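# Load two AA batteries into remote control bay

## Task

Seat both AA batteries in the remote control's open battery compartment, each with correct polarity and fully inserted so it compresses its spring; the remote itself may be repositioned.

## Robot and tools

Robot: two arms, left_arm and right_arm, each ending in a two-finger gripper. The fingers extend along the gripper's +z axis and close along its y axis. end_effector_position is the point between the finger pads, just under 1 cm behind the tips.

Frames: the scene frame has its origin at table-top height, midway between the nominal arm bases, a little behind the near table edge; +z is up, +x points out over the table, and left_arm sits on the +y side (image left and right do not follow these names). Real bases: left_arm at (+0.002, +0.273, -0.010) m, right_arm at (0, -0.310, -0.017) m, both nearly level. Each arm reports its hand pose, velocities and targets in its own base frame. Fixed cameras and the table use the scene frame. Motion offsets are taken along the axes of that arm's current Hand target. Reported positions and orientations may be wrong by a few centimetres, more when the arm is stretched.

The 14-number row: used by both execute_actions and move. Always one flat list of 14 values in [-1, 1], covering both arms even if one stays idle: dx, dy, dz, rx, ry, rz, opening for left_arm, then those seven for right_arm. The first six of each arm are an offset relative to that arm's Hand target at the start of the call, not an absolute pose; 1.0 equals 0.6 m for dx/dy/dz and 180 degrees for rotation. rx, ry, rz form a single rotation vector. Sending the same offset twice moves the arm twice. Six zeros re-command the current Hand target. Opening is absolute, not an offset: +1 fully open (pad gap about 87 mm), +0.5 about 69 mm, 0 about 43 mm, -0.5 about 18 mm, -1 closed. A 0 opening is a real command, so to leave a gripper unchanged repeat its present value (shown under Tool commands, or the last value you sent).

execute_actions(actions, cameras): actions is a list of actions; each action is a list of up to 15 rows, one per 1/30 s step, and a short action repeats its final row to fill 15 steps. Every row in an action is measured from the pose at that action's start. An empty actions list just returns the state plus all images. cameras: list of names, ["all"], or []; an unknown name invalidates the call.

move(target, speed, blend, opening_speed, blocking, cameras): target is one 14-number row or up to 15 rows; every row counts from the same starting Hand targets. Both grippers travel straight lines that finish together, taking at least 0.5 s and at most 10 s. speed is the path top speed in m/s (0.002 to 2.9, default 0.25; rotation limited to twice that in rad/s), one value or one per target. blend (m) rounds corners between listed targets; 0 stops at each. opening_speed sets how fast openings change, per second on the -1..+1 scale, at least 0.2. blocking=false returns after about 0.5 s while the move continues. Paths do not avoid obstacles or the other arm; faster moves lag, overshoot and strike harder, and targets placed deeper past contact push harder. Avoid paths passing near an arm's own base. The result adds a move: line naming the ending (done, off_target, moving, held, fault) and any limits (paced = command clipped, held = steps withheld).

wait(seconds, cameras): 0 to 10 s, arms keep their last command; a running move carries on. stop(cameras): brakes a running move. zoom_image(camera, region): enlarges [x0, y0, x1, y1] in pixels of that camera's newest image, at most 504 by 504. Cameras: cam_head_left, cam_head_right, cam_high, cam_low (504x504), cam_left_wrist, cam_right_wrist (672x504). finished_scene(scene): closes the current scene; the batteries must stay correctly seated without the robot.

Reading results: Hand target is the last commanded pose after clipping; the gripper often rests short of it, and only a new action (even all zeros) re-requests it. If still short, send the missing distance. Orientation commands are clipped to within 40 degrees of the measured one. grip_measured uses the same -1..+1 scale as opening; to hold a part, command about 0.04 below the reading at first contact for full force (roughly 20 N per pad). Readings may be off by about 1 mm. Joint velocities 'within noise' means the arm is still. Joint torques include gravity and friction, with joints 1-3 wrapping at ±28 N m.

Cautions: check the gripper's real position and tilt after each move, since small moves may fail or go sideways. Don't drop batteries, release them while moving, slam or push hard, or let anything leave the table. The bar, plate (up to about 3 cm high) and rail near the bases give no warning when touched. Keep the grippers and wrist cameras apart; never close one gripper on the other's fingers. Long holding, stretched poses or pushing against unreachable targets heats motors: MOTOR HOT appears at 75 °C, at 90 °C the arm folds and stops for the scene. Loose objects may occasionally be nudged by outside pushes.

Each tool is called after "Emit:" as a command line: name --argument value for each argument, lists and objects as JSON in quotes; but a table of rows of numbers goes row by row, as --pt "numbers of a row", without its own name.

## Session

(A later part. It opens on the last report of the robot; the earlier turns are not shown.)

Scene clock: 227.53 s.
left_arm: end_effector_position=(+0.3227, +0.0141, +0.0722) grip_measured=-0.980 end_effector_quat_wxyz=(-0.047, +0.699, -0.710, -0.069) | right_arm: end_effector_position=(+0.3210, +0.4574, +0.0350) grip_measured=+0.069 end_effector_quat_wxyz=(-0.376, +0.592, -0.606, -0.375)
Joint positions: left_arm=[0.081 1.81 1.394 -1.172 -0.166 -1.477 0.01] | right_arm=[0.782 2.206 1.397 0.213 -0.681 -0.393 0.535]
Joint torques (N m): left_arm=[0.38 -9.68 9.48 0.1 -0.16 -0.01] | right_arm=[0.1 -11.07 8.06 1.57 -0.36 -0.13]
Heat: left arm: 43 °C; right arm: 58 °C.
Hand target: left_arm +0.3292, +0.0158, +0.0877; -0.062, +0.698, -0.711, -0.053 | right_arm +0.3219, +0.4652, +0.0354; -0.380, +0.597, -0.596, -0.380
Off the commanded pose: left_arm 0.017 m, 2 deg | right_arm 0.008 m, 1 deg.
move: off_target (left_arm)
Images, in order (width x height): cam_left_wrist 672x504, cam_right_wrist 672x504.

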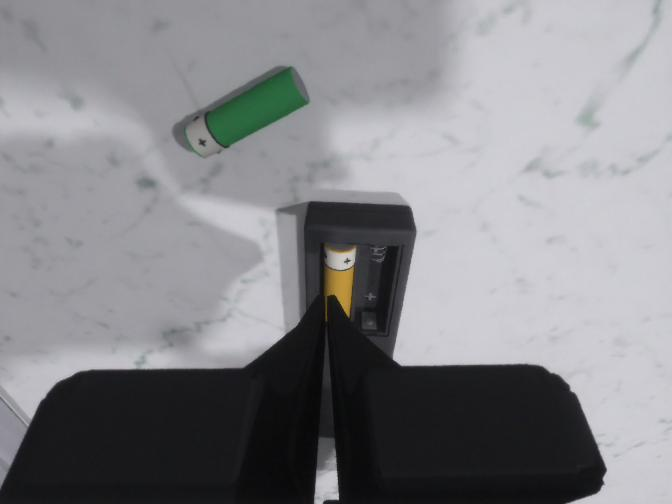

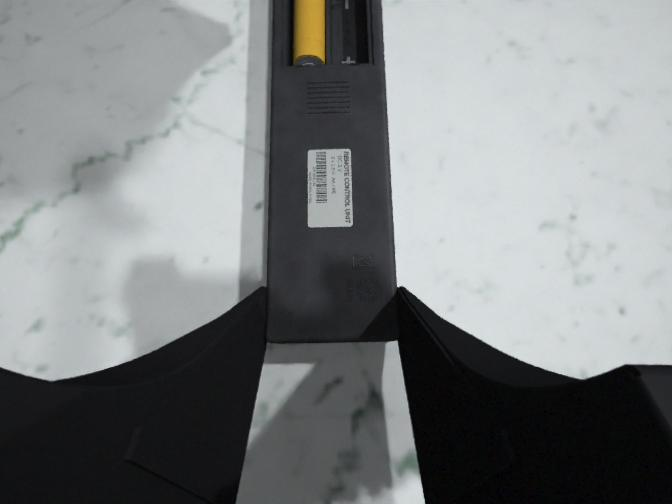

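Emit:
zoom_image --camera "cam_left_wrist" --region '[310, 225, 400, 315]'

Emit:
zoom_image --camera "cam_right_wrist" --region '[285, 30, 335, 74]'

Scaled by 5.600.

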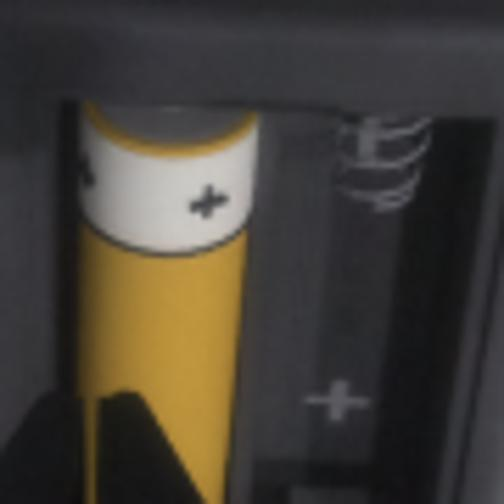

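Scaled by 10.080.

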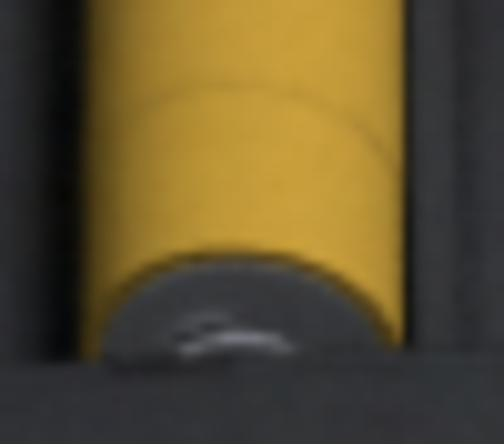

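Emit:
move --pt "0.0403 -0.0003 0.027 0 0 0 -0.98 0 0 0 0 0 0 -0.05" --pt "0.0487 0.0003 0.0772 0 0 0 -0.98 0 0 0 0 0 0 -0.05" --speed '[0.1, 0.04]' --blend '[0.005, 0]' --cameras '["cam_left_wrist", "cam_right_wrist"]'

Emit:
zoom_image --camera "cam_left_wrist" --region '[260, 180, 420, 340]'

Emit:
zoom_image --camera "cam_right_wrist" --region '[285, 30, 335, 74]'

Scene clock: 232.27 s.
left_arm: end_effector_position=(+0.3274, -0.0062, +0.0457) grip_measured=-0.980 end_effector_quat_wxyz=(-0.061, +0.693, -0.717, -0.055) | right_arm: end_effector_position=(+0.3210, +0.4574, +0.0350) grip_measured=+0.069 end_effector_quat_wxyz=(-0.376, +0.592, -0.606, -0.375)
Joint positions: left_arm=[0.019 1.814 1.292 -1.035 -0.163 -1.516 0.01] | right_arm=[0.782 2.206 1.397 0.213 -0.681 -0.393 0.535]
Joint torques (N m): left_arm=[0.31 -6.48 4.48 0.61 -0.22 -0.29] | right_arm=[0.09 -11.07 8.06 1.58 -0.36 -0.14]
Heat: left arm: 43 °C; right arm: 58 °C.
Hand target: left_arm +0.3292, -0.0055, +0.0374; -0.062, +0.699, -0.711, -0.053 | right_arm +0.3219, +0.4652, +0.0354; -0.380, +0.597, -0.596, -0.380
Off the commanded pose: left_arm 0.009 m, 1 deg | right_arm 0.008 m, 1 deg.
move: done
Images, in order (width x height): cam_left_wrist 672x504, cam_right_wrist 672x504.

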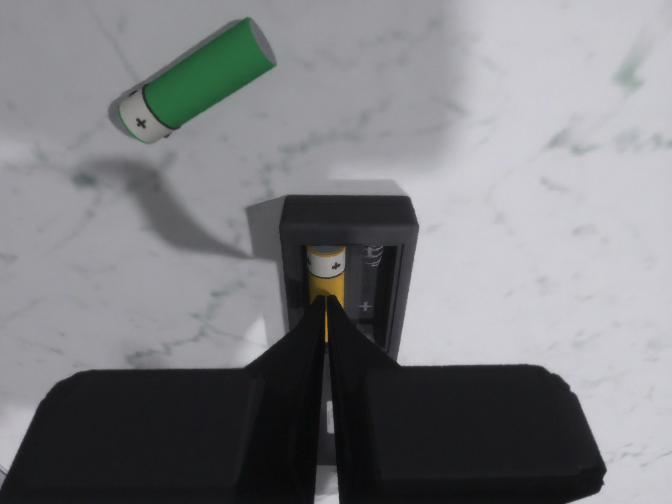

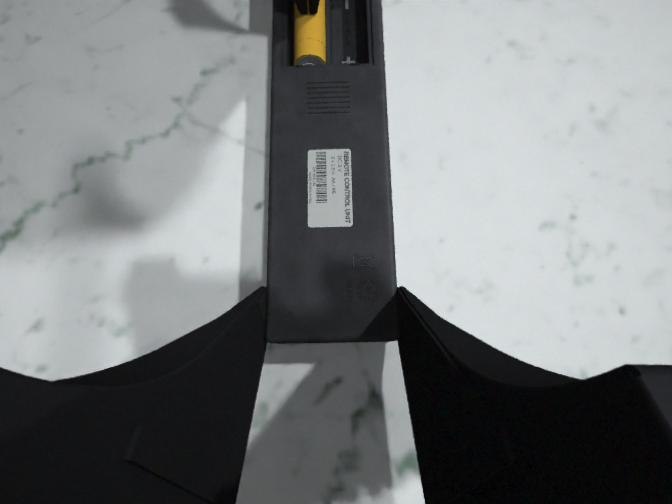

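Scaled by 3.150.

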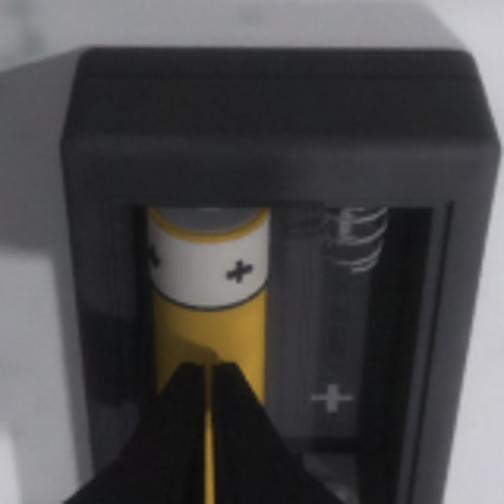

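Scaled by 10.080.

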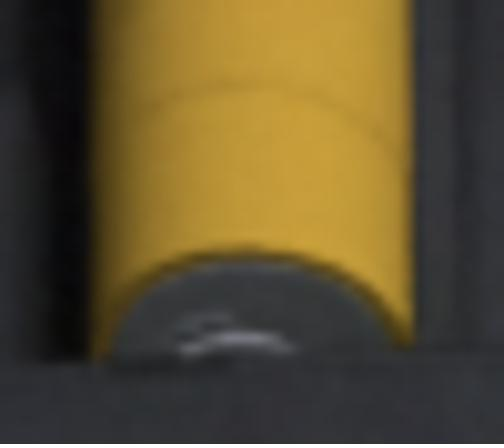

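Emit:
move --pt "-0.0054 -0.0004 -0.0329 0 0 0 -0.98 0 0 0 0 0 0 -0.05" --pt "0.0278 -0.001 -0.0417 0 0 0 -0.98 0 0 0 0 0 0 -0.05" --pt "0.0337 -0.0006 -0.0055 0 0 0 -0.98 0 0 0 0 0 0 -0.05" --speed '[0.08, 0.1, 0.04]' --blend '[0.005, 0.003, 0]' --cameras '["cam_left_wrist", "cam_right_wrist"]'

Emit:
zoom_image --camera "cam_left_wrist" --region '[260, 180, 420, 340]'

Emit:
zoom_image --camera "cam_right_wrist" --region '[270, 0, 370, 74]'

Scene clock: 234.70 s.
left_arm: end_effector_position=(+0.3264, -0.0275, +0.0461) grip_measured=-0.980 end_effector_quat_wxyz=(-0.059, +0.691, -0.718, -0.055) | right_arm: end_effector_position=(+0.3210, +0.4574, +0.0350) grip_measured=+0.069 end_effector_quat_wxyz=(-0.376, +0.592, -0.606, -0.375)
Joint positions: left_arm=[-0.045 1.816 1.297 -1.05 -0.162 -1.578 0.01] | right_arm=[0.782 2.206 1.397 0.213 -0.681 -0.393 0.535]
Joint torques (N m): left_arm=[0.25 -6.48 4.55 0.6 -0.24 -0.29] | right_arm=[0.09 -11.07 8.06 1.57 -0.36 -0.13]
Heat: left arm: 43 °C; right arm: 58 °C.
Hand target: left_arm +0.3292, -0.0260, +0.0373; -0.062, +0.699, -0.711, -0.053 | right_arm +0.3219, +0.4652, +0.0354; -0.380, +0.597, -0.596, -0.380
Off the commanded pose: left_arm 0.009 m, 1 deg | right_arm 0.008 m, 1 deg.
move: done
Images, in order (width x height): cam_left_wrist 672x504, cam_right_wrist 672x504.

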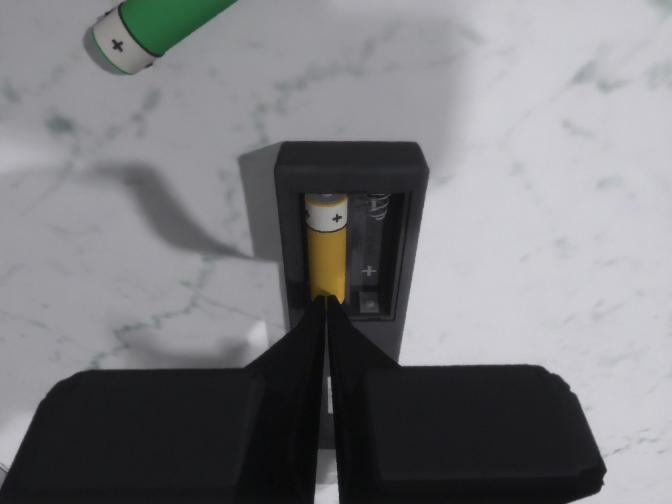

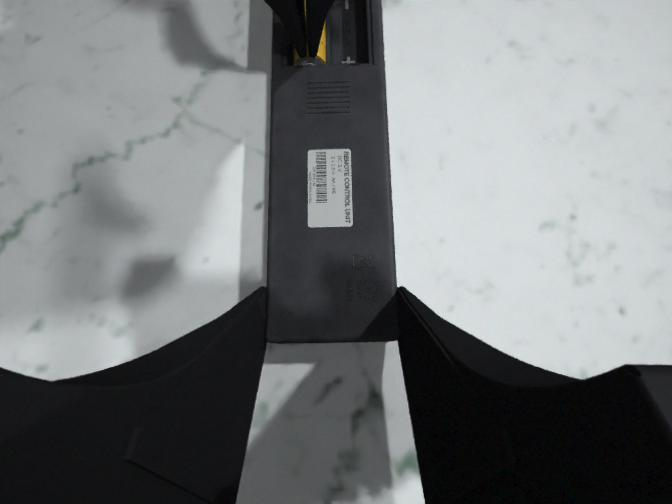

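Scaled by 3.150.

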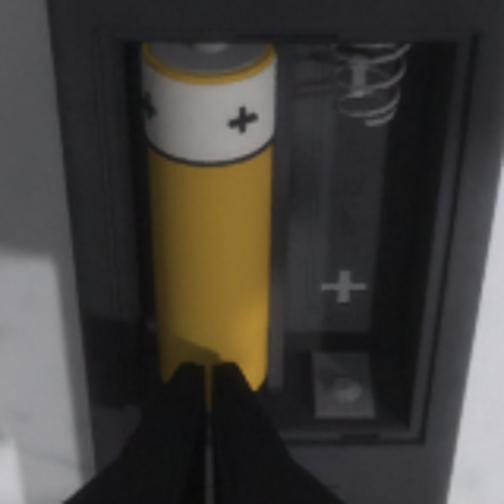

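Scaled by 5.040.

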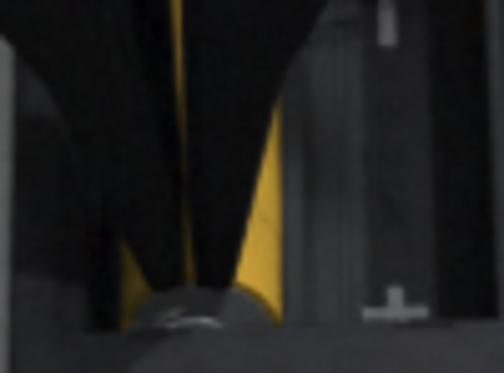

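Emit:
move --pt "-0.0054 -0.0004 -0.0329 0 0 0 -0.98 0 0 0 0 0 0 -0.05" --pt "0.0278 -0.001 -0.0417 0 0 0 -0.98 0 0 0 0 0 0 -0.05" --pt "0.0337 -0.0006 -0.0055 0 0 0 -0.98 0 0 0 0 0 0 -0.05" --speed '[0.08, 0.1, 0.04]' --blend '[0.005, 0.003, 0]' --cameras '["cam_left_wrist", "cam_right_wrist"]'

Emit:
zoom_image --camera "cam_left_wrist" --region '[260, 80, 440, 340]'

Emit:
zoom_image --camera "cam_right_wrist" --region '[270, 0, 370, 94]'

Scene clock: 237.13 s.
left_arm: end_effector_position=(+0.3261, -0.0478, +0.0484) grip_measured=-0.980 end_effector_quat_wxyz=(-0.060, +0.691, -0.718, -0.054) | right_arm: end_effector_position=(+0.3210, +0.4574, +0.0350) grip_measured=+0.069 end_effector_quat_wxyz=(-0.376, +0.592, -0.606, -0.375)
Joint positions: left_arm=[-0.107 1.819 1.309 -1.067 -0.161 -1.64 0.01] | right_arm=[0.782 2.206 1.397 0.213 -0.681 -0.393 0.535]
Joint torques (N m): left_arm=[0.49 -5.96 4.34 0.66 -0.26 -0.29] | right_arm=[0.1 -11.06 8.05 1.57 -0.36 -0.13]
Heat: left arm: 43 °C; right arm: 58 °C.
Hand target: left_arm +0.3291, -0.0464, +0.0374; -0.062, +0.699, -0.711, -0.053 | right_arm +0.3219, +0.4652, +0.0354; -0.380, +0.597, -0.596, -0.380
Off the commanded pose: left_arm 0.012 m, 1 deg | right_arm 0.008 m, 1 deg.
move: off_target (left_arm)
Images, in order (width x height): cam_left_wrist 672x504, cam_right_wrist 672x504.

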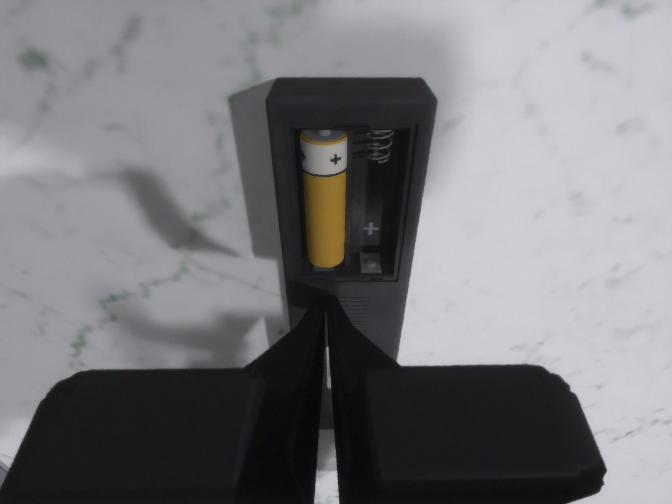

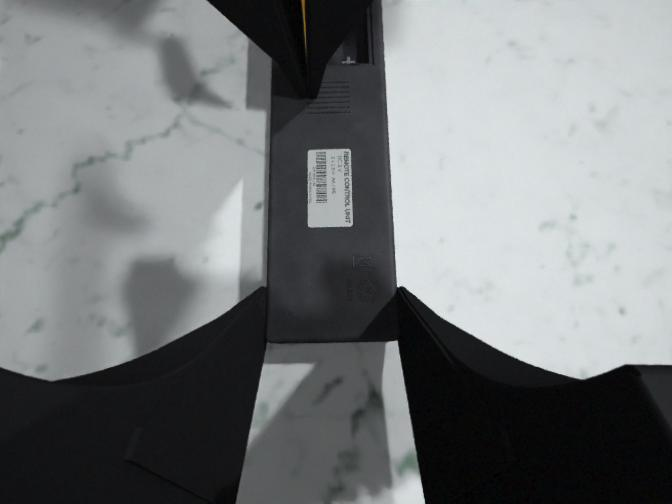

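Scaled by 1.938.

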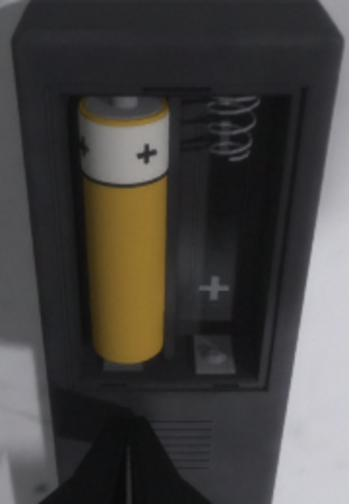

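Scaled by 5.040.

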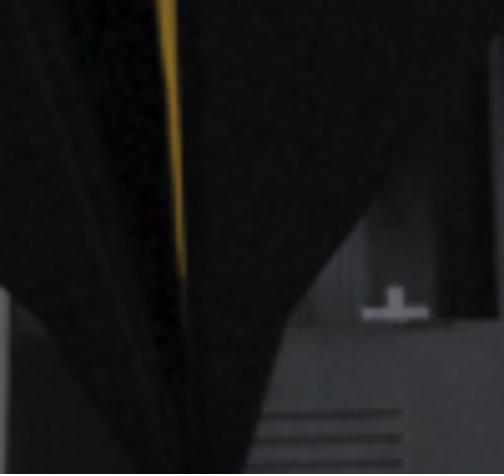

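Emit:
zoom_image --camera "cam_left_wrist" --region '[285, 115, 425, 195]'

Emit:
zoom_image --camera "cam_left_wrist" --region '[285, 215, 425, 295]'

Scaled by 3.600.

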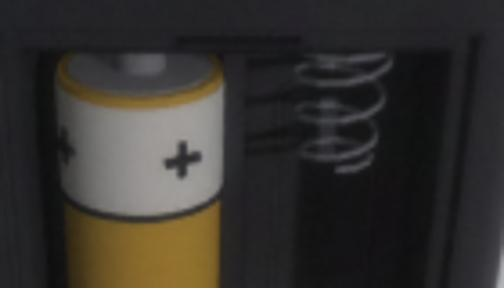

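Scaled by 3.600.

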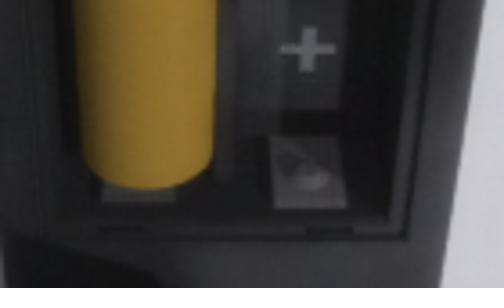

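Emit:
move --pt "-0.0081 -0.0006 -0.0493 0 0 0 -0.98 0 0 0 0 0 0 -0.05" --pt "-0.0973 0.001 -0.0347 0 0 0 -0.98 0 0 0 0 0 0 -0.05" --pt "-0.0873 0.0017 0.0262 0 0 0 -0.98 0 0 0 0 0 0 -0.05" --speed '[0.08, 0.12, 0.04]' --blend '[0.005, 0.003, 0]' --cameras '["cam_left_wrist", "cam_right_wrist"]'

Emit:
zoom_image --camera "cam_left_wrist" --region '[285, 240, 385, 340]'

Emit:
zoom_image --camera "cam_right_wrist" --region '[285, 30, 335, 74]'

Scene clock: 246.53 s.
left_arm: end_effector_position=(+0.3268, +0.0056, +0.0443) grip_measured=-0.980 end_effector_quat_wxyz=(-0.059, +0.698, -0.712, -0.055) | right_arm: end_effector_position=(+0.3210, +0.4574, +0.0350) grip_measured=+0.069 end_effector_quat_wxyz=(-0.376, +0.592, -0.606, -0.375)
Joint positions: left_arm=[0.057 1.814 1.287 -1.027 -0.161 -1.493 0.01] | right_arm=[0.782 2.206 1.397 0.213 -0.681 -0.393 0.535]
Joint torques (N m): left_arm=[0.5 -5.86 3.48 0.82 -0.24 -0.07] | right_arm=[0.1 -11.07 8.06 1.57 -0.36 -0.13]
Heat: left arm: 43 °C; right arm: 59 °C.
Hand target: left_arm +0.3292, +0.0078, +0.0303; -0.062, +0.699, -0.711, -0.053 | right_arm +0.3219, +0.4652, +0.0354; -0.380, +0.597, -0.596, -0.380
Off the commanded pose: left_arm 0.014 m, 0 deg | right_arm 0.008 m, 1 deg.
move: off_target (left_arm)
Images, in order (width x height): cam_left_wrist 672x504, cam_right_wrist 672x504.

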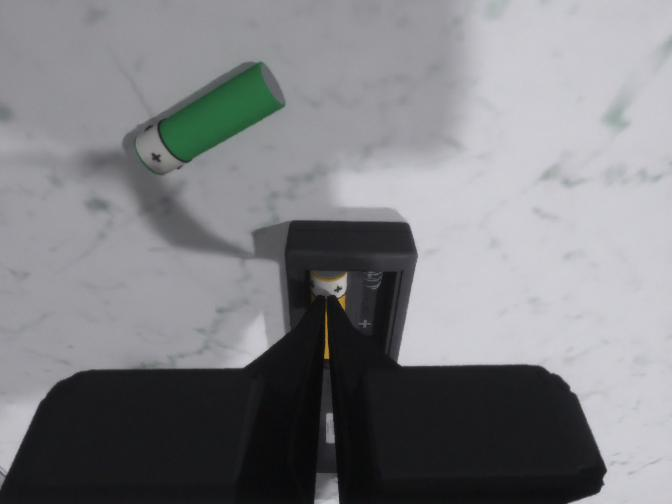

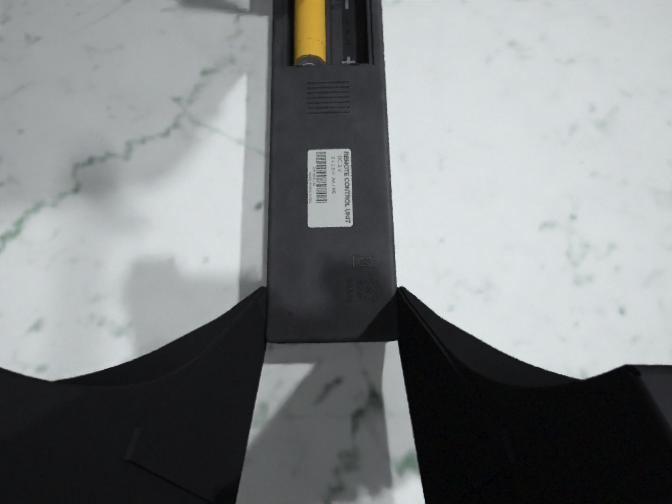

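Scaled by 5.040.

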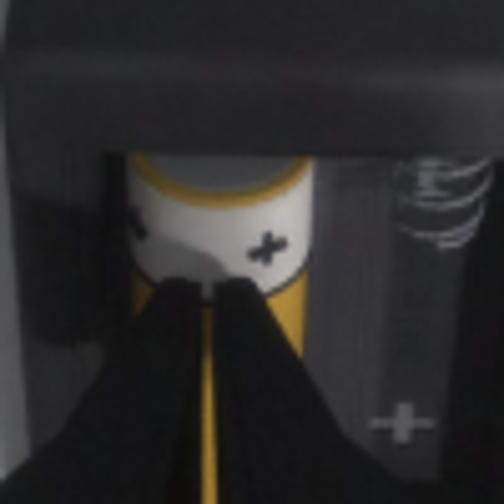

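Scaled by 10.080.

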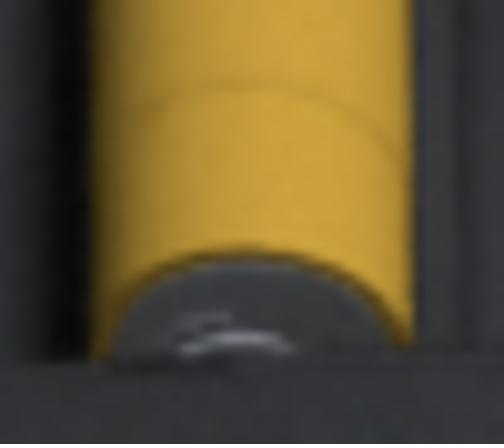

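Emit:
move --pt "-0.0216 -0.0015 -0.1316 0 0 0 -0.98 0 0 0 0 0 0 -0.05" --pt "-0.077 -0.0007 -0.1394 0.0519 0.0516 0.4923 -0.98 0 0 0 0 0 0 -0.05" --pt "-0.1231 0.0057 -0.0812 0.1029 -0.0004 0.9888 -0.98 0 0 0 0 0 0 -0.05" --speed '[0.15, 0.4, 0.4]' --blend '[0.01, 0.01, 0]' --cameras '["cam_left_wrist"]'

Scene clock: 255.97 s.
left_arm: end_effector_position=(+0.3247, +0.0719, +0.0814) grip_measured=-0.980 end_effector_quat_wxyz=(+0.002, +0.705, +0.709, -0.022) | right_arm: end_effector_position=(+0.3210, +0.4574, +0.0350) grip_measured=+0.069 end_effector_quat_wxyz=(-0.376, +0.592, -0.606, -0.375)
Joint positions: left_arm=[0.109 1.819 1.43 -1.214 0.031 1.675 0.01] | right_arm=[0.782 2.206 1.397 0.213 -0.681 -0.393 0.535]
Joint torques (N m): left_arm=[0.79 -10.66 6 0.28 0.23 0.06] | right_arm=[0.1 -11.06 8.06 1.57 -0.36 -0.14]
Heat: left arm: 43 °C; right arm: 59 °C.
Hand target: left_arm +0.3263, +0.0728, +0.0903; +0.020, +0.707, +0.707, -0.011 | right_arm +0.3219, +0.4652, +0.0354; -0.380, +0.597, -0.596, -0.380
Off the commanded pose: left_arm 0.009 m, 2 deg | right_arm 0.008 m, 1 deg.
move: done
Images, in order (width x height): cam_left_wrist 672x504.

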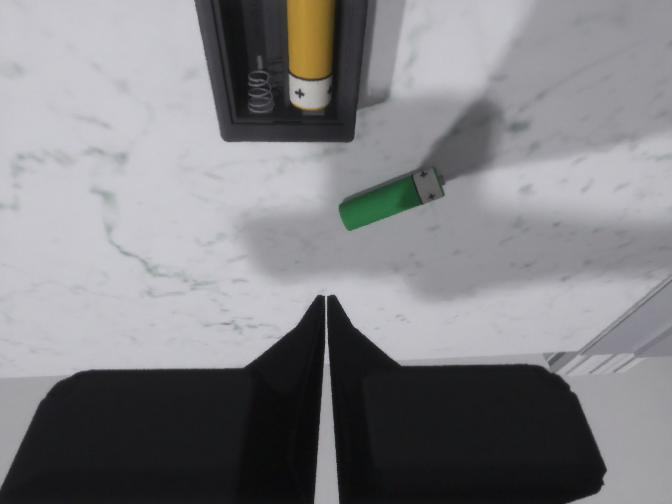

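Emit:
zoom_image --camera "cam_left_wrist" --region '[220, 60, 360, 145]'

Emit:
zoom_image --camera "cam_left_wrist" --region '[280, 75, 345, 130]'

Scaled by 3.600.

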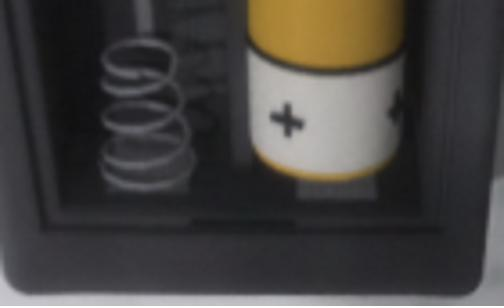

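Scaled by 7.754.

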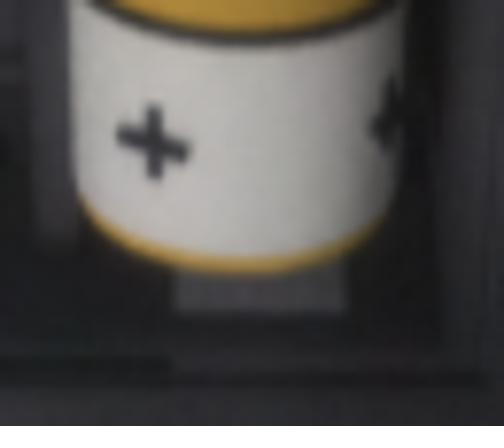

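Emit:
move --pt "-0.0223 0.0023 -0.0492 0 0 -0.5 -0.98 0 0 0 0 0 0 -0.05" --pt "-0.082 0.0043 0.0455 -0.1029 0.0004 -0.9888 -0.98 0 0 0 0 0 0 -0.05" --pt "-0.0797 0.0037 0.095 -0.1029 0.0004 -0.9888 -0.98 0 0 0 0 0 0 -0.05" --speed '[0.4, 0.4, 0.05]' --blend '[0.01, 0.0, 0]' --cameras '["cam_left_wrist"]'

Scene clock: 264.60 s.
left_arm: end_effector_position=(+0.3240, +0.0182, +0.0441) grip_measured=-0.980 end_effector_quat_wxyz=(-0.045, +0.694, -0.717, -0.053) | right_arm: end_effector_position=(+0.3210, +0.4574, +0.0350) grip_measured=+0.069 end_effector_quat_wxyz=(-0.376, +0.592, -0.606, -0.375)
Joint positions: left_arm=[0.108 1.825 1.298 -1.038 -0.138 -1.431 0.01] | right_arm=[0.782 2.206 1.397 0.213 -0.681 -0.393 0.535]
Joint torques (N m): left_arm=[0.09 -7.05 4.11 0.79 -0.43 -0.23] | right_arm=[0.09 -11.07 8.06 1.57 -0.36 -0.14]
Heat: left arm: 45 °C; right arm: 59 °C.
Hand target: left_arm +0.3292, +0.0224, +0.0355; -0.062, +0.699, -0.711, -0.053 | right_arm +0.3219, +0.4652, +0.0354; -0.380, +0.597, -0.596, -0.380
Off the commanded pose: left_arm 0.011 m, 2 deg | right_arm 0.008 m, 1 deg.
move: off_target (left_arm)
Images, in order (width x height): cam_left_wrist 672x504.

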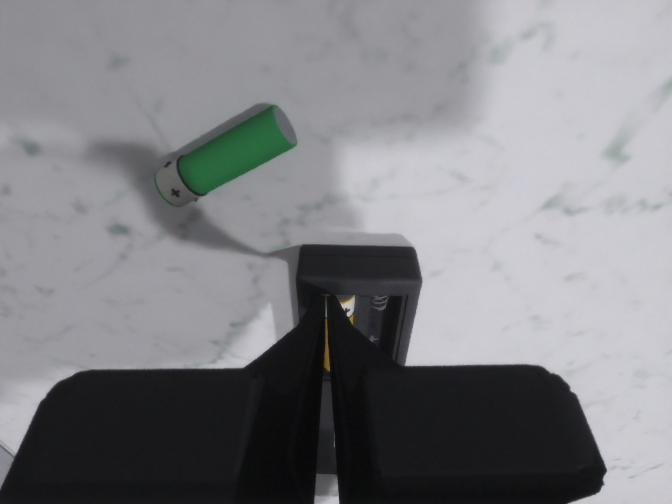

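Emit:
zoom_image --camera "cam_left_wrist" --region '[285, 240, 425, 330]'

Scaled by 3.600.

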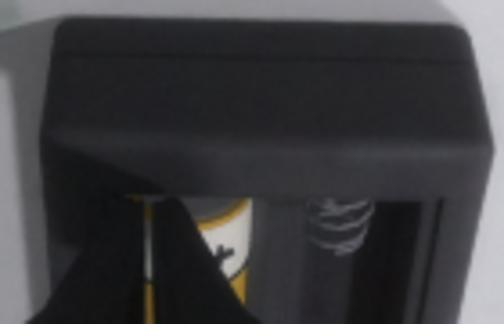

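Emit:
move --pt "-0.0131 -0.0055 -0.0493 0 0 0 -0.98 0 0 0 0 0 0 -0.05" --pt "-0.0110 -0.0055 0.0025 0 0 0 -0.98 0 0 0 0 0 0 -0.05" --speed '[0.1, 0.05]' --blend '[0.004, 0]' --cameras '["cam_left_wrist"]'

Emit:
zoom_image --camera "cam_left_wrist" --region '[285, 240, 425, 330]'

Scene clock: 269.40 s.
left_arm: end_effector_position=(+0.3319, +0.0222, +0.0446) grip_measured=-0.980 end_effector_quat_wxyz=(-0.055, +0.697, -0.713, -0.046) | right_arm: end_effector_position=(+0.3210, +0.4574, +0.0350) grip_measured=+0.069 end_effector_quat_wxyz=(-0.376, +0.592, -0.606, -0.375)
Joint positions: left_arm=[0.116 1.832 1.309 -1.017 -0.14 -1.43 0.01] | right_arm=[0.782 2.206 1.397 0.213 -0.681 -0.393 0.535]
Joint torques (N m): left_arm=[0.75 -6.65 4.67 0.68 -0.42 -0.08] | right_arm=[0.09 -11.07 8.06 1.57 -0.36 -0.13]
Heat: left arm: 44 °C; right arm: 59 °C.
Hand target: left_arm +0.3328, +0.0292, +0.0352; -0.062, +0.699, -0.711, -0.053 | right_arm +0.3219, +0.4652, +0.0354; -0.380, +0.597, -0.596, -0.380
Off the commanded pose: left_arm 0.012 m, 1 deg | right_arm 0.008 m, 1 deg.
move: off_target (left_arm)
Images, in order (width x height): cam_left_wrist 672x504.

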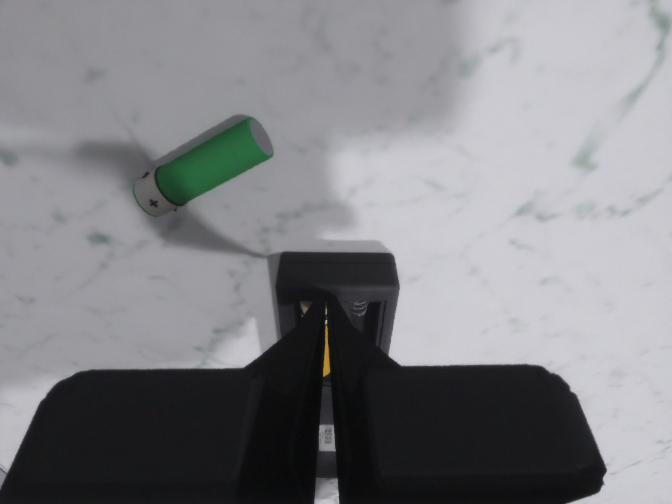

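Scaled by 3.600.

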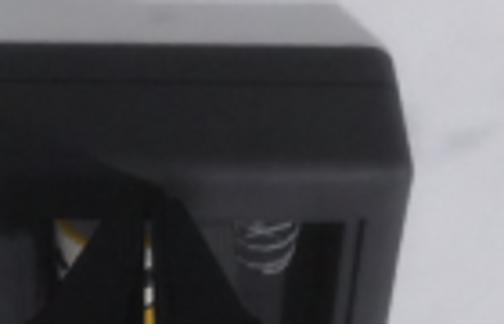

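Emit:
move --pt "-0.0081 -0.0006 -0.0493 0 0 0 -0.98 0 0 0 0 0 0 -0.05" --pt "0.0252 0.0065 -0.0250 0 0 0 -0.98 0 0 0 0 0 0 -0.05" --pt "0.0360 0.0065 0.0180 0 0 0 -0.98 0 0 0 0 0 0 -0.05" --pt "0.0560 0.0065 0.0180 0 0 0 -0.98 0 0 0 0 0 0 -0.05" --speed '[0.1, 0.1, 0.05, 0.03]' --blend '[0.004, 0.003, 0, 0]' --cameras '["cam_left_wrist", "cam_right_wrist"]'

Emit:
zoom_image --camera "cam_left_wrist" --region '[285, 240, 385, 340]'

Emit:
zoom_image --camera "cam_right_wrist" --region '[285, 30, 335, 74]'

Scene clock: 274.23 s.
left_arm: end_effector_position=(+0.3281, +0.0064, +0.0436) grip_measured=-0.980 end_effector_quat_wxyz=(-0.075, +0.693, -0.715, -0.055) | right_arm: end_effector_position=(+0.3210, +0.4574, +0.0350) grip_measured=+0.069 end_effector_quat_wxyz=(-0.376, +0.592, -0.606, -0.375)
Joint positions: left_arm=[0.047 1.798 1.264 -0.995 -0.182 -1.488 0.01] | right_arm=[0.782 2.206 1.397 0.213 -0.681 -0.393 0.535]
Joint torques (N m): left_arm=[-1.06 -3.6 2.3 0.92 -0.05 -0.43] | right_arm=[0.09 -11.06 8.06 1.57 -0.36 -0.13]
Heat: left arm: 44 °C; right arm: 59 °C.
Hand target: left_arm +0.3283, -0.0022, +0.0190; -0.062, +0.698, -0.711, -0.053 | right_arm +0.3219, +0.4652, +0.0354; -0.380, +0.597, -0.596, -0.380
Off the commanded pose: left_arm 0.026 m, 2 deg | right_arm 0.008 m, 1 deg.
move: off_target (left_arm)
Images, in order (width x height): cam_left_wrist 672x504, cam_right_wrist 672x504.

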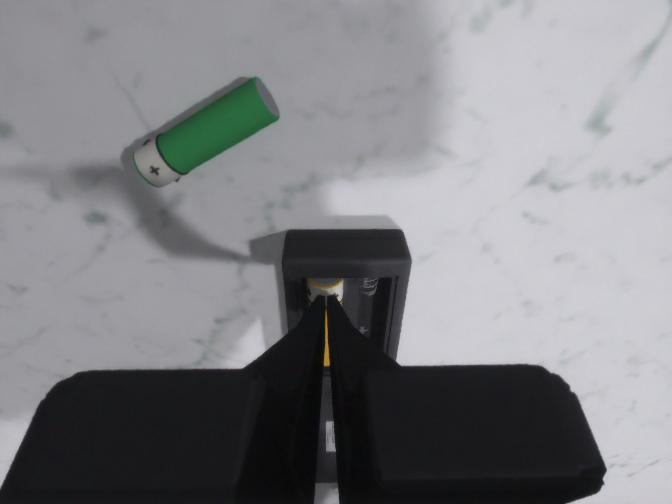

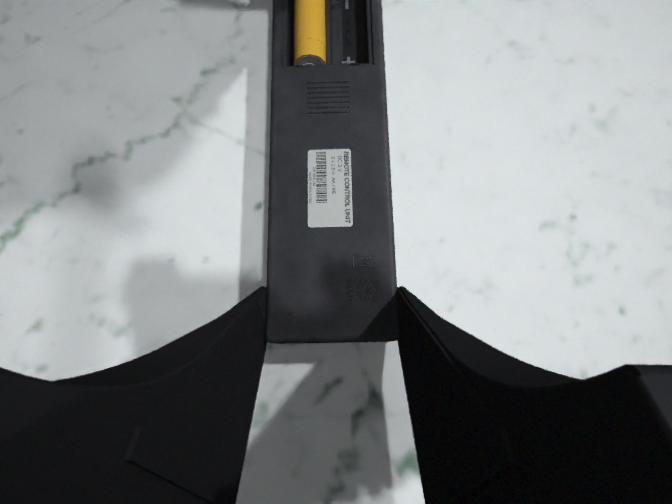

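Scaled by 5.040.

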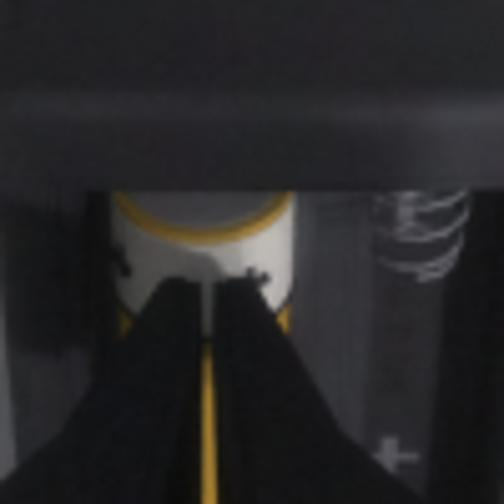

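Scaled by 10.080.

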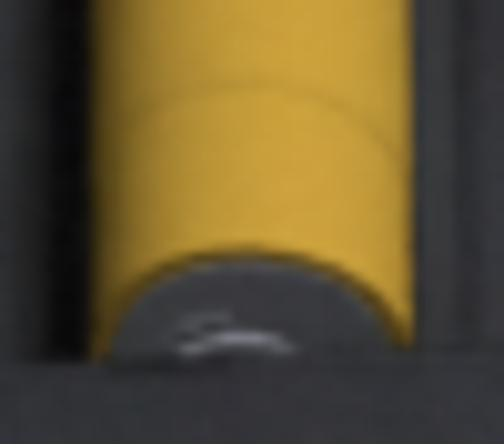

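Emit:
move --pt "-0.0081 -0.0006 -0.0750 0 0 0 -0.98 0 0 0 0 0 0 -0.05" --pt "0.0400 -0.0006 -0.0600 0 0 0 -0.98 0 0 0 0 0 0 -0.05" --pt "0.0480 -0.0004 -0.0060 0 0 0 -0.98 0 0 0 0 0 0 -0.05" --speed '[0.1, 0.1, 0.05]' --blend '[0.004, 0.003, 0]' --cameras '["cam_right_wrist"]'

Emit:
zoom_image --camera "cam_right_wrist" --region '[270, 0, 370, 74]'

Scene clock: 276.70 s.
left_arm: end_effector_position=(+0.3265, -0.0320, +0.0441) grip_measured=-0.980 end_effector_quat_wxyz=(-0.068, +0.691, -0.718, -0.048) | right_arm: end_effector_position=(+0.3210, +0.4574, +0.0350) grip_measured=+0.069 end_effector_quat_wxyz=(-0.376, +0.592, -0.606, -0.375)
Joint positions: left_arm=[-0.06 1.8 1.268 -1.018 -0.165 -1.591 0.01] | right_arm=[0.782 2.206 1.397 0.213 -0.681 -0.393 0.535]
Joint torques (N m): left_arm=[0.23 -3.56 2.13 0.97 -0.21 -0.29] | right_arm=[0.1 -11.07 8.06 1.57 -0.36 -0.13]
Heat: left arm: 43 °C; right arm: 59 °C.
Hand target: left_arm +0.3281, -0.0311, +0.0179; -0.062, +0.699, -0.711, -0.053 | right_arm +0.3219, +0.4652, +0.0354; -0.380, +0.597, -0.596, -0.380
Off the commanded pose: left_arm 0.026 m, 1 deg | right_arm 0.008 m, 1 deg.
move: off_target (left_arm)
Images, in order (width x height): cam_right_wrist 672x504.

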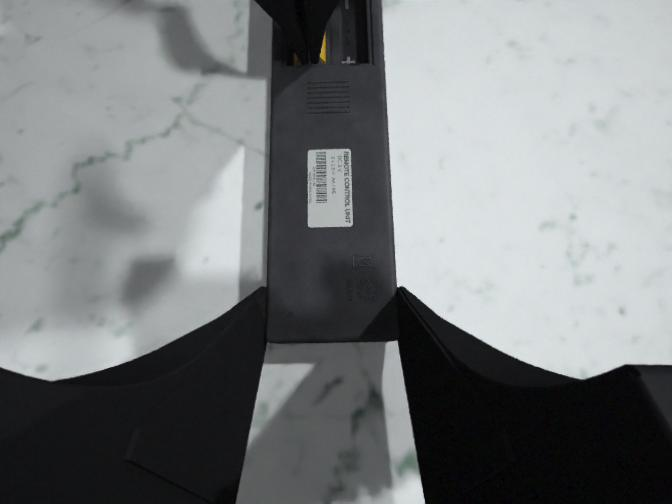

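Scaled by 5.040.

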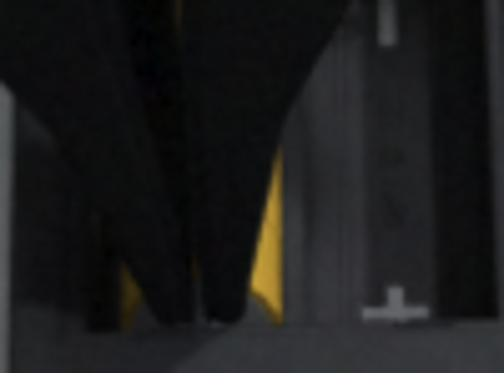

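Emit:
move --pt "-0.015 0 -0.07 0 0 0 -0.98 0 0 0 0 0 0 -0.05" --pt "-0.07 0 -0.13 0 0 0 -0.98 0 0 0 0 0 0 -0.05" --speed '[0.1, 0.15]' --blend '[0.01, 0]' --cameras '["cam_left_wrist", "cam_right_wrist"]'

Emit:
zoom_image --camera "cam_left_wrist" --region '[270, 180, 410, 320]'

Emit:
zoom_image --camera "cam_right_wrist" --region '[285, 30, 335, 74]'

Scene clock: 278.77 s.
left_arm: end_effector_position=(+0.3222, -0.0041, +0.0855) grip_measured=-0.980 end_effector_quat_wxyz=(-0.046, +0.700, -0.710, -0.069) | right_arm: end_effector_position=(+0.3210, +0.4574, +0.0350) grip_measured=+0.069 end_effector_quat_wxyz=(-0.376, +0.592, -0.606, -0.375)
Joint positions: left_arm=[0.026 1.8 1.435 -1.233 -0.164 -1.533 0.01] | right_arm=[0.782 2.206 1.397 0.213 -0.681 -0.393 0.535]
Joint torques (N m): left_arm=[0.39 -9.95 9.35 0.1 -0.19 0.02] | right_arm=[0.1 -11.07 8.05 1.57 -0.36 -0.14]
Heat: left arm: 43 °C; right arm: 59 °C.
Hand target: left_arm +0.3277, -0.0023, +0.1017; -0.062, +0.699, -0.711, -0.053 | right_arm +0.3219, +0.4652, +0.0354; -0.380, +0.597, -0.596, -0.380
Off the commanded pose: left_arm 0.017 m, 2 deg | right_arm 0.008 m, 1 deg.
move: off_target (left_arm)
Images, in order (width x height): cam_left_wrist 672x504, cam_right_wrist 672x504.

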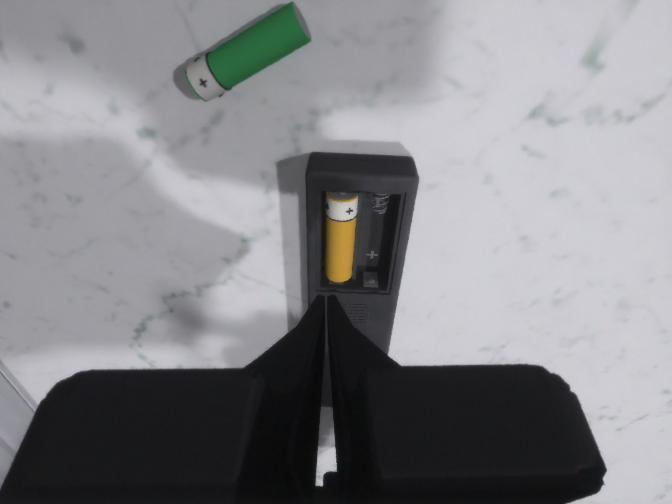

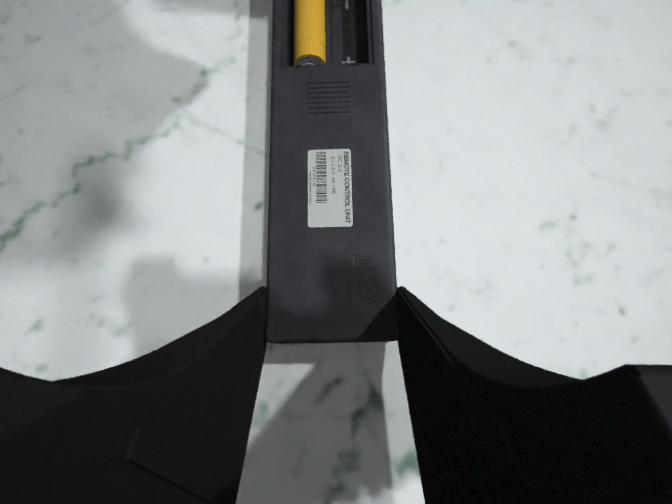

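Scaled by 3.600.

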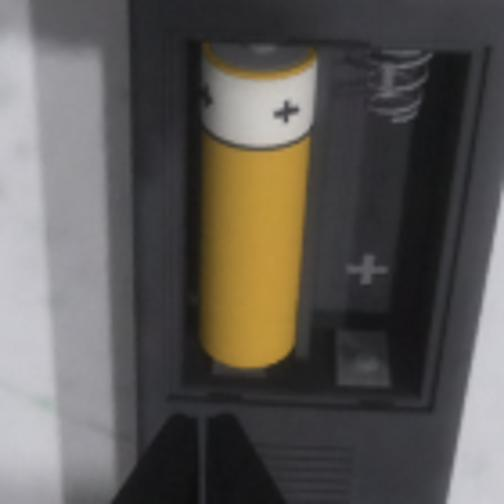

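Scaled by 10.080.

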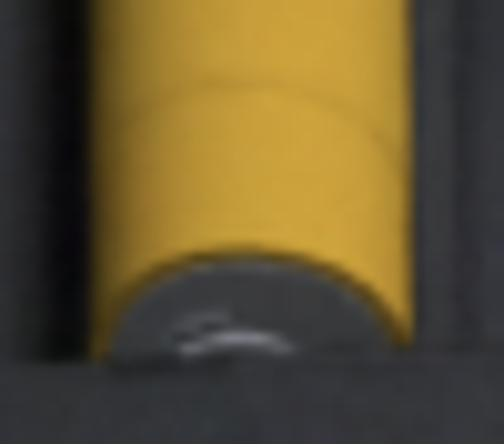

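Emit:
move --pt "-0.1103 0.0882 0.0202 0.0353 0.0595 0.3318 -0.98 0 0 0 0 0 0 -0.05" --pt "-0.0998 0.089 0.0847 0.0353 0.0595 0.3318 -0.2 0 0 0 0 0 0 -0.05" --speed '[0.2, 0.1]' --blend '[0.005, 0]' --opening_speed 1.0 --cameras '["cam_left_wrist"]'

Scene clock: 287.03 s.
left_arm: end_effector_position=(+0.2741, +0.0636, +0.0619) grip_measured=-0.200 end_effector_quat_wxyz=(-0.006, -0.252, +0.968, -0.019) | right_arm: end_effector_position=(+0.3210, +0.4574, +0.0350) grip_measured=+0.069 end_effector_quat_wxyz=(-0.376, +0.592, -0.606, -0.375)
Joint positions: left_arm=[0.284 1.799 1.318 -1.102 0.037 -0.225 0.4] | right_arm=[0.782 2.206 1.397 0.213 -0.681 -0.393 0.535]
Joint torques (N m): left_arm=[0.77 -7.42 6.35 0.42 0.05 0.02] | right_arm=[0.1 -11.07 8.06 1.57 -0.36 -0.14]
Heat: left arm: 44 °C; right arm: 59 °C.
Hand target: left_arm +0.2760, +0.0659, +0.0607; +0.000, -0.250, +0.968, -0.023 | right_arm +0.3219, +0.4652, +0.0354; -0.380, +0.597, -0.596, -0.380
Off the commanded pose: left_arm 0.003 m, 1 deg | right_arm 0.008 m, 1 deg.
move: done
Images, in order (width x height): cam_left_wrist 672x504.

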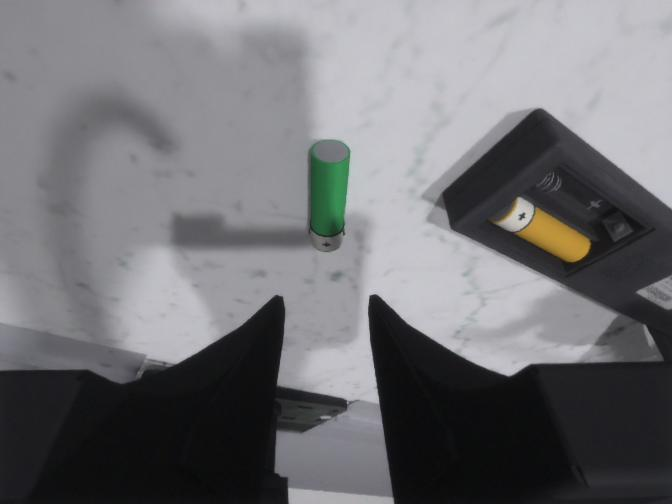

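Emit:
move --pt "-0.0015 0.001 0.0582 0 0 0.0144 -0.3 0 0 0 0 0 0 -0.05" --pt "-0.0015 0.001 0.0582 0 0 0.0144 -0.75 0 0 0 0 0 0 -0.05" --speed '[0.08, 0.05]' --opening_speed 0.5 --cameras '["cam_left_wrist"]'

Scene clock: 290.80 s.
left_arm: end_effector_position=(+0.2749, +0.0652, +0.0274) grip_measured=-0.629 end_effector_quat_wxyz=(-0.004, -0.234, +0.972, -0.019) | right_arm: end_effector_position=(+0.3210, +0.4574, +0.0350) grip_measured=+0.069 end_effector_quat_wxyz=(-0.376, +0.592, -0.606, -0.375)
Joint positions: left_arm=[0.284 1.842 1.23 -0.969 0.038 -0.187 0.186] | right_arm=[0.782 2.206 1.397 0.213 -0.681 -0.393 0.535]
Joint torques (N m): left_arm=[0.21 -7.56 6.01 0.44 0.09 0.02] | right_arm=[0.09 -11.07 8.06 1.57 -0.36 -0.13]
Heat: left arm: 44 °C; right arm: 59 °C.
Hand target: left_arm +0.2770, +0.0653, +0.0258; +0.001, -0.228, +0.973, -0.023 | right_arm +0.3219, +0.4652, +0.0354; -0.380, +0.597, -0.596, -0.380
Off the commanded pose: left_arm 0.003 m, 1 deg | right_arm 0.008 m, 1 deg.
move: done
Images, in order (width x height): cam_left_wrist 672x504.

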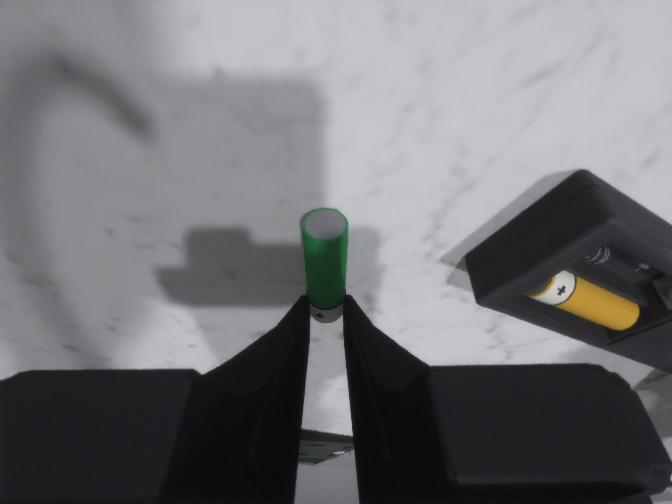

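Emit:
move --pt "0.001 -0.0053 -0.1165 0 0 0 -0.75 0 0 0 0 0 0 -0.05" --pt "-0.0513 -0.1528 -0.1173 0.0631 0.105 -0.3391 -0.75 0 0 0 0 0 0 -0.05" --pt "-0.0325 -0.1893 -0.0665 0.0631 0.105 -0.3391 -0.75 0 0 0 0 0 0 -0.05" --speed '[0.15, 0.25, 0.08]' --blend '[0.01, 0.005, 0]' --cameras '["cam_left_wrist", "cam_right_wrist"]'

Emit:
zoom_image --camera "cam_left_wrist" --region '[250, 190, 430, 360]'

Emit:
zoom_image --camera "cam_right_wrist" --region '[270, 0, 390, 90]'

Scene clock: 298.37 s.
left_arm: end_effector_position=(+0.3425, -0.0251, +0.0677) grip_measured=-0.629 end_effector_quat_wxyz=(+0.145, +0.676, -0.709, +0.140) | right_arm: end_effector_position=(+0.3210, +0.4574, +0.0350) grip_measured=+0.069 end_effector_quat_wxyz=(-0.376, +0.592, -0.606, -0.375)
Joint positions: left_arm=[0.232 1.972 1.449 -1.163 0.389 -1.267 0.186] | right_arm=[0.782 2.206 1.397 0.213 -0.681 -0.393 0.535]
Joint torques (N m): left_arm=[0.25 -9.59 5.61 0.15 0.23 -0.27] | right_arm=[0.1 -11.07 8.06 1.57 -0.36 -0.14]
Heat: left arm: 44 °C; right arm: 59 °C.
Hand target: left_arm +0.3444, -0.0258, +0.0707; +0.142, +0.680, -0.704, +0.147 | right_arm +0.3219, +0.4652, +0.0354; -0.380, +0.597, -0.596, -0.380
Off the commanded pose: left_arm 0.004 m, 1 deg | right_arm 0.008 m, 1 deg.
move: done
Images, in order (width x height): cam_left_wrist 672x504, cam_right_wrist 672x504.

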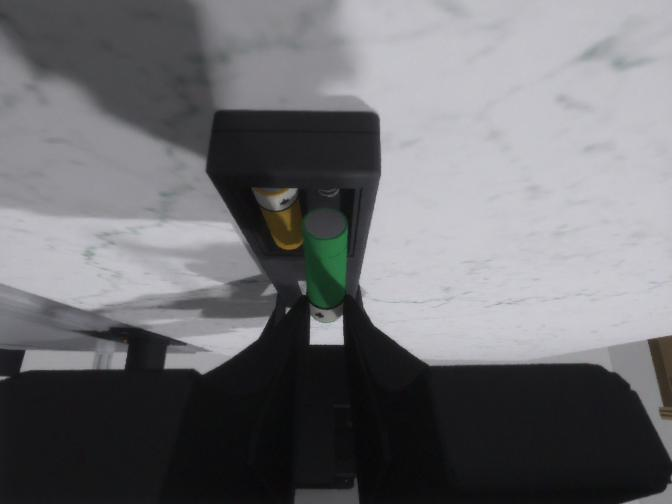

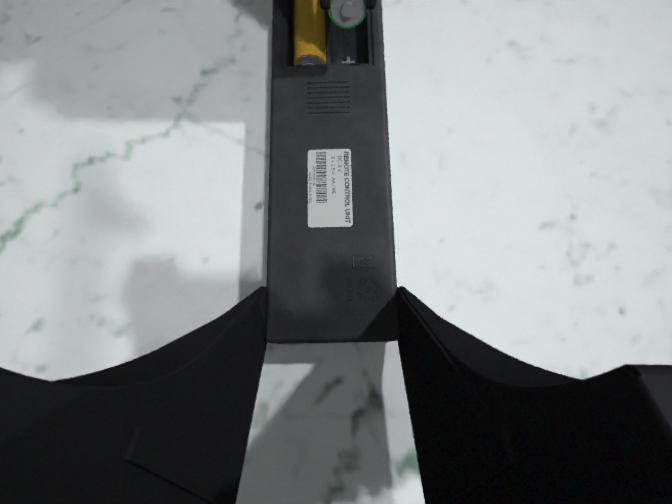

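Scaled by 2.800.

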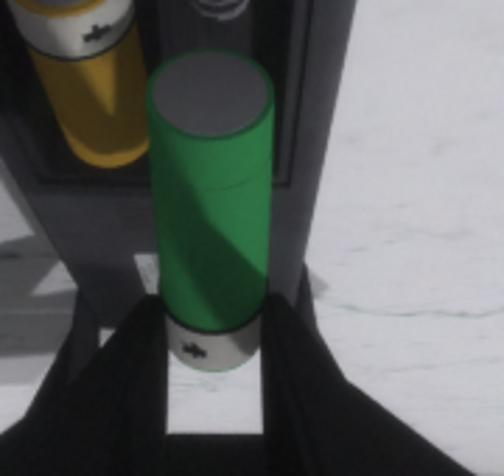

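Scaled by 4.200.

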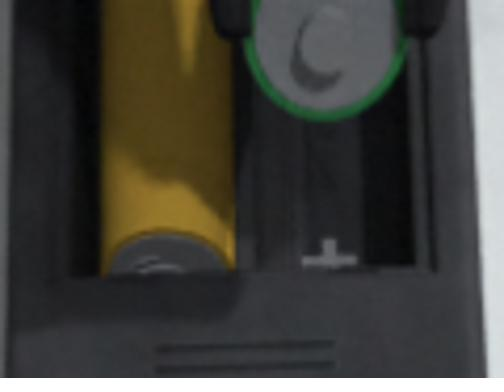

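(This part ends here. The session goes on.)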